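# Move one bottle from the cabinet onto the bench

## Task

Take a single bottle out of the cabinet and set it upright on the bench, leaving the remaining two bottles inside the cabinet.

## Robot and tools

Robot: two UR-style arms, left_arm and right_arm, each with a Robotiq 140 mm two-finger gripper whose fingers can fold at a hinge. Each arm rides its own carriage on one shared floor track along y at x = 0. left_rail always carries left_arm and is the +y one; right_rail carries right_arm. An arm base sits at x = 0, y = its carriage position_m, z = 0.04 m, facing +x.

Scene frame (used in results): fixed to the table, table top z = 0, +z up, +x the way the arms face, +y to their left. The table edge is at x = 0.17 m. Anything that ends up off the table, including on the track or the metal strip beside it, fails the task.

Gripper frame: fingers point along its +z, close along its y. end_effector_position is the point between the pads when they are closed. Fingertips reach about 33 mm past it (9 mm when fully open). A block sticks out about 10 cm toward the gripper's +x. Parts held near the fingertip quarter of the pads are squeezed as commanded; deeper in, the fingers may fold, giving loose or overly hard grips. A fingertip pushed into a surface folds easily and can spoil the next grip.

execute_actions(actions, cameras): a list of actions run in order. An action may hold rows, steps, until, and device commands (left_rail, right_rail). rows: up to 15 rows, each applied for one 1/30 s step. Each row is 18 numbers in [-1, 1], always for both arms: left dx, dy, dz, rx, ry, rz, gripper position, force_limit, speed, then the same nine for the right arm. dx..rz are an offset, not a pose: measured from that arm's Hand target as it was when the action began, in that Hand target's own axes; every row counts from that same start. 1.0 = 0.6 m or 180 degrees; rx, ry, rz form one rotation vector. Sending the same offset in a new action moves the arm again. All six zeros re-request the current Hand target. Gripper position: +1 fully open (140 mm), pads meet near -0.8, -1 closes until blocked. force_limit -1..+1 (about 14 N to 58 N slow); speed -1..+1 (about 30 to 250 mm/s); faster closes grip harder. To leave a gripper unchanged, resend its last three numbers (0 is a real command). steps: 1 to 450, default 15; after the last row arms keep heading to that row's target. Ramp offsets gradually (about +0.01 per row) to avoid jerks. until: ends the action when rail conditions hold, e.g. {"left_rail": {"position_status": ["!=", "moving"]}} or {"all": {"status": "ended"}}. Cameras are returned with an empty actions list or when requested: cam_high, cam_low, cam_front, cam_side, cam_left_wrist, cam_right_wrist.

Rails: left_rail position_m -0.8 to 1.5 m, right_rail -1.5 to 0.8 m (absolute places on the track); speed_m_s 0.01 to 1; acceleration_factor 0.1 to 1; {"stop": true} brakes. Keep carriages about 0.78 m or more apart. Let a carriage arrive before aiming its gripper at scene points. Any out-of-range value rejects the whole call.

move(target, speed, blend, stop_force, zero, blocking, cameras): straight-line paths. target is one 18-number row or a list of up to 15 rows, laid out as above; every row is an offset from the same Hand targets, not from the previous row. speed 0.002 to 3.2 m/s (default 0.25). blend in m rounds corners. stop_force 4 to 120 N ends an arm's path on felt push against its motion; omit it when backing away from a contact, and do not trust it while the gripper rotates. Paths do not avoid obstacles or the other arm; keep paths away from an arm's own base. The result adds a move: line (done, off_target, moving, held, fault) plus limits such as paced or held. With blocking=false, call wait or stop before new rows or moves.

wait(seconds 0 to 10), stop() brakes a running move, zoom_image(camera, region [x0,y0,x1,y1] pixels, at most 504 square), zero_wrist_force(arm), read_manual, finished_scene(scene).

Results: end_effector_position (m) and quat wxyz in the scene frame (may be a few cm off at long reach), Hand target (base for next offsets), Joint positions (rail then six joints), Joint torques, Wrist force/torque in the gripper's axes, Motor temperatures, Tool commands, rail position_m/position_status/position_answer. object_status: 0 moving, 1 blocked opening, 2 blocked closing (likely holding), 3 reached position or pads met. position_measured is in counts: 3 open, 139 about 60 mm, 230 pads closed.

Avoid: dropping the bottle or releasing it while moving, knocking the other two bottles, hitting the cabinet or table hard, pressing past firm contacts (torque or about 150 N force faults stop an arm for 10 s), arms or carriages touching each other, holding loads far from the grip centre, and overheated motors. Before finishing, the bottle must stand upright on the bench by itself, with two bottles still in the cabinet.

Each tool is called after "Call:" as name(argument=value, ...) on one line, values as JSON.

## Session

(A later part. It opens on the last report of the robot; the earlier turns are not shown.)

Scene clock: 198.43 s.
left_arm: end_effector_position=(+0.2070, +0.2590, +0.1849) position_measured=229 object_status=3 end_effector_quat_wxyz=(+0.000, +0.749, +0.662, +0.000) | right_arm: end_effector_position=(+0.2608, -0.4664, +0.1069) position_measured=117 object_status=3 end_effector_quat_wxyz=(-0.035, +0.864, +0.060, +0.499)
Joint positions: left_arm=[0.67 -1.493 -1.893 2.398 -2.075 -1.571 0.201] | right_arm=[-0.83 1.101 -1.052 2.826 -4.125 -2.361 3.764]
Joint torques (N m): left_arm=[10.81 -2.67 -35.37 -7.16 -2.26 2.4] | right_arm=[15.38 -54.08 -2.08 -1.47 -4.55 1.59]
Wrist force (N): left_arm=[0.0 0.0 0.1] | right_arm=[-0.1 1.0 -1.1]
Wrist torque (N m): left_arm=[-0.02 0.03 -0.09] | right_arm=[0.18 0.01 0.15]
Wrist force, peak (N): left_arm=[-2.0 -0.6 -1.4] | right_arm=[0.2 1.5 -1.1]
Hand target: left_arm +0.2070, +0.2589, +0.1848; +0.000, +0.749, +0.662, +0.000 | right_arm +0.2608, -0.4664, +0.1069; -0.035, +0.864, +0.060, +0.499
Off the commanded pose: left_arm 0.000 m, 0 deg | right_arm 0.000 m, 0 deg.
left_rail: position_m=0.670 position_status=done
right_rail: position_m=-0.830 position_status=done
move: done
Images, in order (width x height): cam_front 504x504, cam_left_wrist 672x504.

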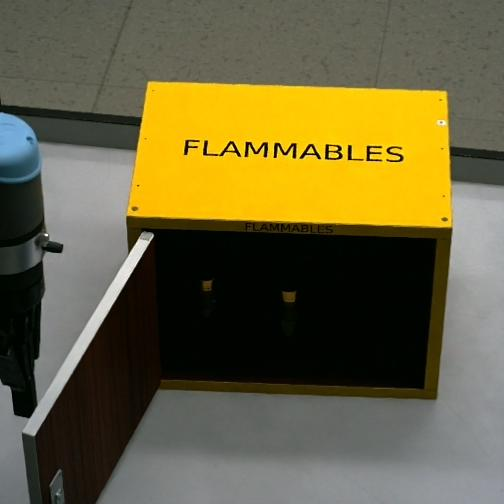

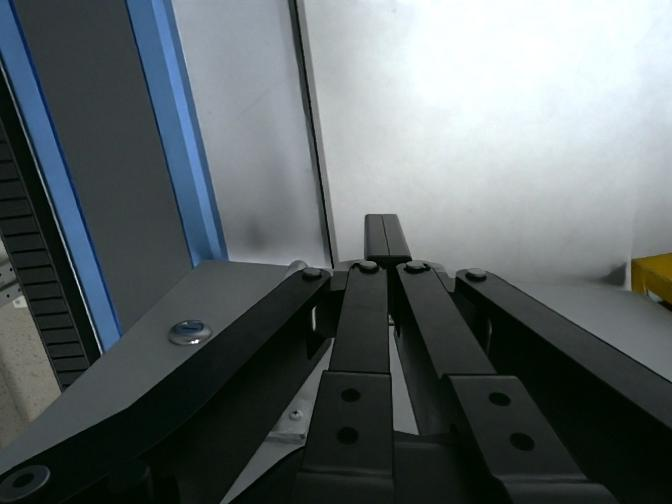

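Call:
move(target=[[-0.2622,0.0417,0,0,0,-0.1389,-0.8,-1,0,0,0,0,0,0,0,0.1,0,-1],[-0.3825,0.1218,0,0,0,-0.2778,-0.8,-1,0,0,0,0,0,0,0,0.1,0,-1],[-0.4579,0.2403,0,0,0,-0.4167,-0.8,-1,0,0,0,0,0,0,0,0.1,0,-1],[-0.4757,0.35,0,0,0,-0.5278,-0.8,-1,0,0,0,0,0,0,0,0.1,0,-1]], speed=0.12, blend=[0.02,0.02,0.02,0], cameras=["cam_left_wrist","cam_front"])

Call:
move(target=[-0.1,0.001,0,0,0,0,-0.8,-1,0,0,0,0,0,0,0,0.1,0,-1], speed=0.03, stop_force=12, cameras=["cam_front","cam_side"])

Scene clock: 215.10 s.
left_arm: end_effector_position=(+0.3804, -0.0500, +0.1848) position_measured=229 object_status=3 end_effector_quat_wxyz=(+0.000, +0.018, +1.000, +0.000) | right_arm: end_effector_position=(+0.2608, -0.4664, +0.1069) position_measured=117 object_status=3 end_effector_quat_wxyz=(-0.035, +0.864, +0.060, +0.499)
Joint positions: left_arm=[0.67 -1.3 -1.276 1.791 -2.086 -1.571 -1.265] | right_arm=[-0.83 1.101 -1.052 2.826 -4.125 -2.361 3.764]
Joint torques (N m): left_arm=[11.8 -56.53 -52.05 -3 2.4 -3.73] | right_arm=[16.55 -52.91 -2.61 -1.31 -4.27 1.51]
Wrist force (N): left_arm=[2.7 1.3 -0.1] | right_arm=[-0.4 1.1 -0.7]
Wrist torque (N m): left_arm=[0.07 -0.09 0.14] | right_arm=[0.20 0.09 0.16]
Wrist force, peak (N): left_arm=[6.5 -0.1 -0.2] | right_arm=[0.0 1.3 -1.4]
Hand target: left_arm +0.3805, -0.0500, +0.1848; +0.000, +0.018, +1.000, +0.000 | right_arm +0.2608, -0.4664, +0.1069; -0.035, +0.864, +0.060, +0.499
Off the commanded pose: left_arm 0.000 m, 0 deg | right_arm 0.000 m, 0 deg.
left_rail: position_m=0.670 position_status=done
right_rail: position_m=-0.830 position_status=done
move: done
Images, in order (width x height): cam_front 504x504, cam_left_wrist 672x504.

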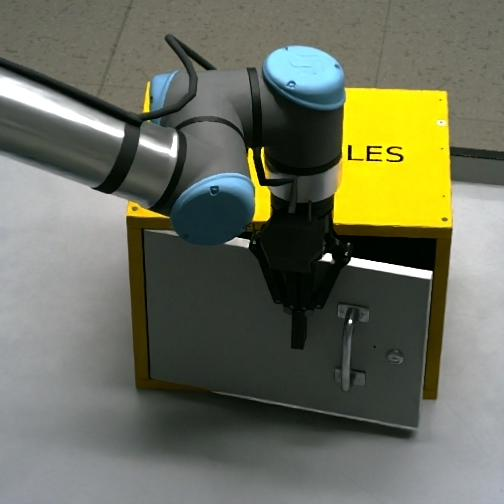

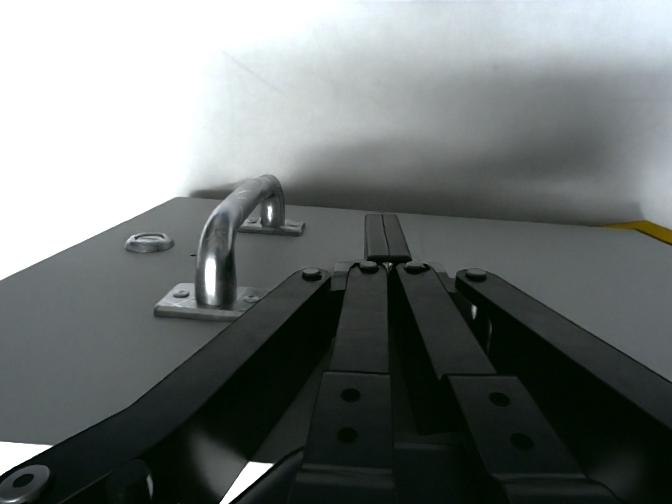

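Scene clock: 217.70 s.
left_arm: end_effector_position=(+0.4184, -0.0509, +0.1848) position_measured=229 object_status=3 end_effector_quat_wxyz=(+0.000, +0.018, +1.000, +0.000) | right_arm: end_effector_position=(+0.2608, -0.4664, +0.1069) position_measured=117 object_status=3 end_effector_quat_wxyz=(-0.035, +0.864, +0.060, +0.499)
Joint positions: left_arm=[0.67 -1.255 -1.247 1.752 -2.075 -1.571 -1.22] | right_arm=[-0.83 1.101 -1.052 2.826 -4.125 -2.361 3.764]
Joint torques (N m): left_arm=[-13.04 -92.53 -36.88 -7.61 -2.09 -3.1] | right_arm=[14.29 -53.26 -1.85 -1.34 -4.22 1.48]
Wrist force (N): left_arm=[-0.5 0.2 -0.2] | right_arm=[0.3 1.0 -1.1]
Wrist torque (N m): left_arm=[0.04 0.12 0.04] | right_arm=[0.17 -0.09 0.15]
Wrist force, peak (N): left_arm=[22.1 -3.0 -1.4] | right_arm=[-0.1 1.4 -1.2]
Hand target: left_arm +0.4184, -0.0509, +0.1848; +0.000, +0.018, +1.000, +0.000 (not the last commanded pose) | right_arm +0.2608, -0.4664, +0.1069; -0.035, +0.864, +0.060, +0.499
Off the commanded pose: left_arm 0.022 m, 0 deg | right_arm 0.000 m, 0 deg.
left_rail: position_m=0.670 position_status=done
right_rail: position_m=-0.830 position_status=done
move: contact (left_arm)
Images, in order (width x height): cam_front 504x504, cam_side 504x504.

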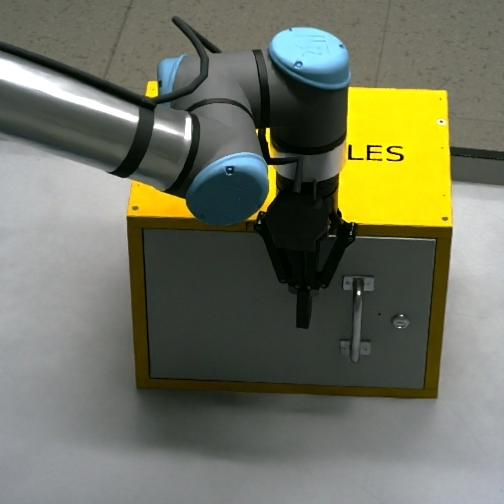

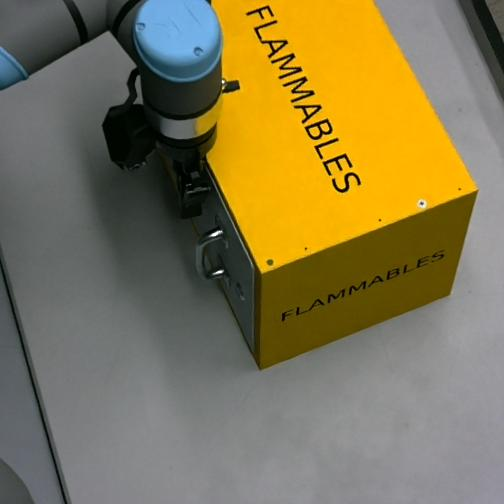

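Call:
move(target=[0.08,0,0,0,0,0,-0.8,-1,0,0,0,0,0,0,0,0.1,0,-1], speed=0.2, cameras=["cam_right_wrist"])

Call:
finished_scene(scene=2)

Scene clock: 222.93 s.
left_arm: end_effector_position=(+0.3708, -0.0492, +0.1848) position_measured=229 object_status=3 end_effector_quat_wxyz=(+0.000, +0.018, +1.000, +0.000) | right_arm: end_effector_position=(+0.2608, -0.4664, +0.1069) position_measured=117 object_status=3 end_effector_quat_wxyz=(-0.035, +0.864, +0.060, +0.499)
Joint positions: left_arm=[0.67 -1.312 -1.283 1.801 -2.089 -1.571 -1.277] | right_arm=[-0.83 1.101 -1.052 2.826 -4.125 -2.361 3.764]
Joint torques (N m): left_arm=[-15.6 -87.92 -36.92 -7.73 1.74 -2.65] | right_arm=[13.94 -54.37 -1.91 -1.49 -4.15 1.26]
Wrist force (N): left_arm=[0.1 0.3 -0.1] | right_arm=[0.3 1.1 -0.8]
Wrist torque (N m): left_arm=[0.05 0.01 0.08] | right_arm=[0.19 -0.07 0.15]
Wrist force, peak (N): left_arm=[1.4 -0.5 0.0] | right_arm=[-0.2 1.5 -1.1]
Hand target: left_arm +0.3704, -0.0492, +0.1848; +0.000, +0.018, +1.000, +0.000 | right_arm +0.2608, -0.4664, +0.1069; -0.035, +0.864, +0.060, +0.499
Off the commanded pose: left_arm 0.000 m, 0 deg | right_arm 0.000 m, 0 deg.
left_rail: position_m=0.670 position_status=done
right_rail: position_m=-0.830 position_status=done
move: done
Images, in order (width x height): cam_right_wrist 672x504.

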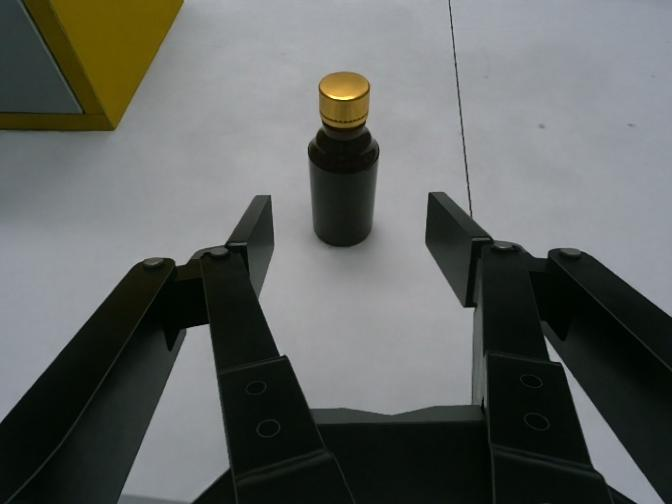

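The scene is finished: the task was done.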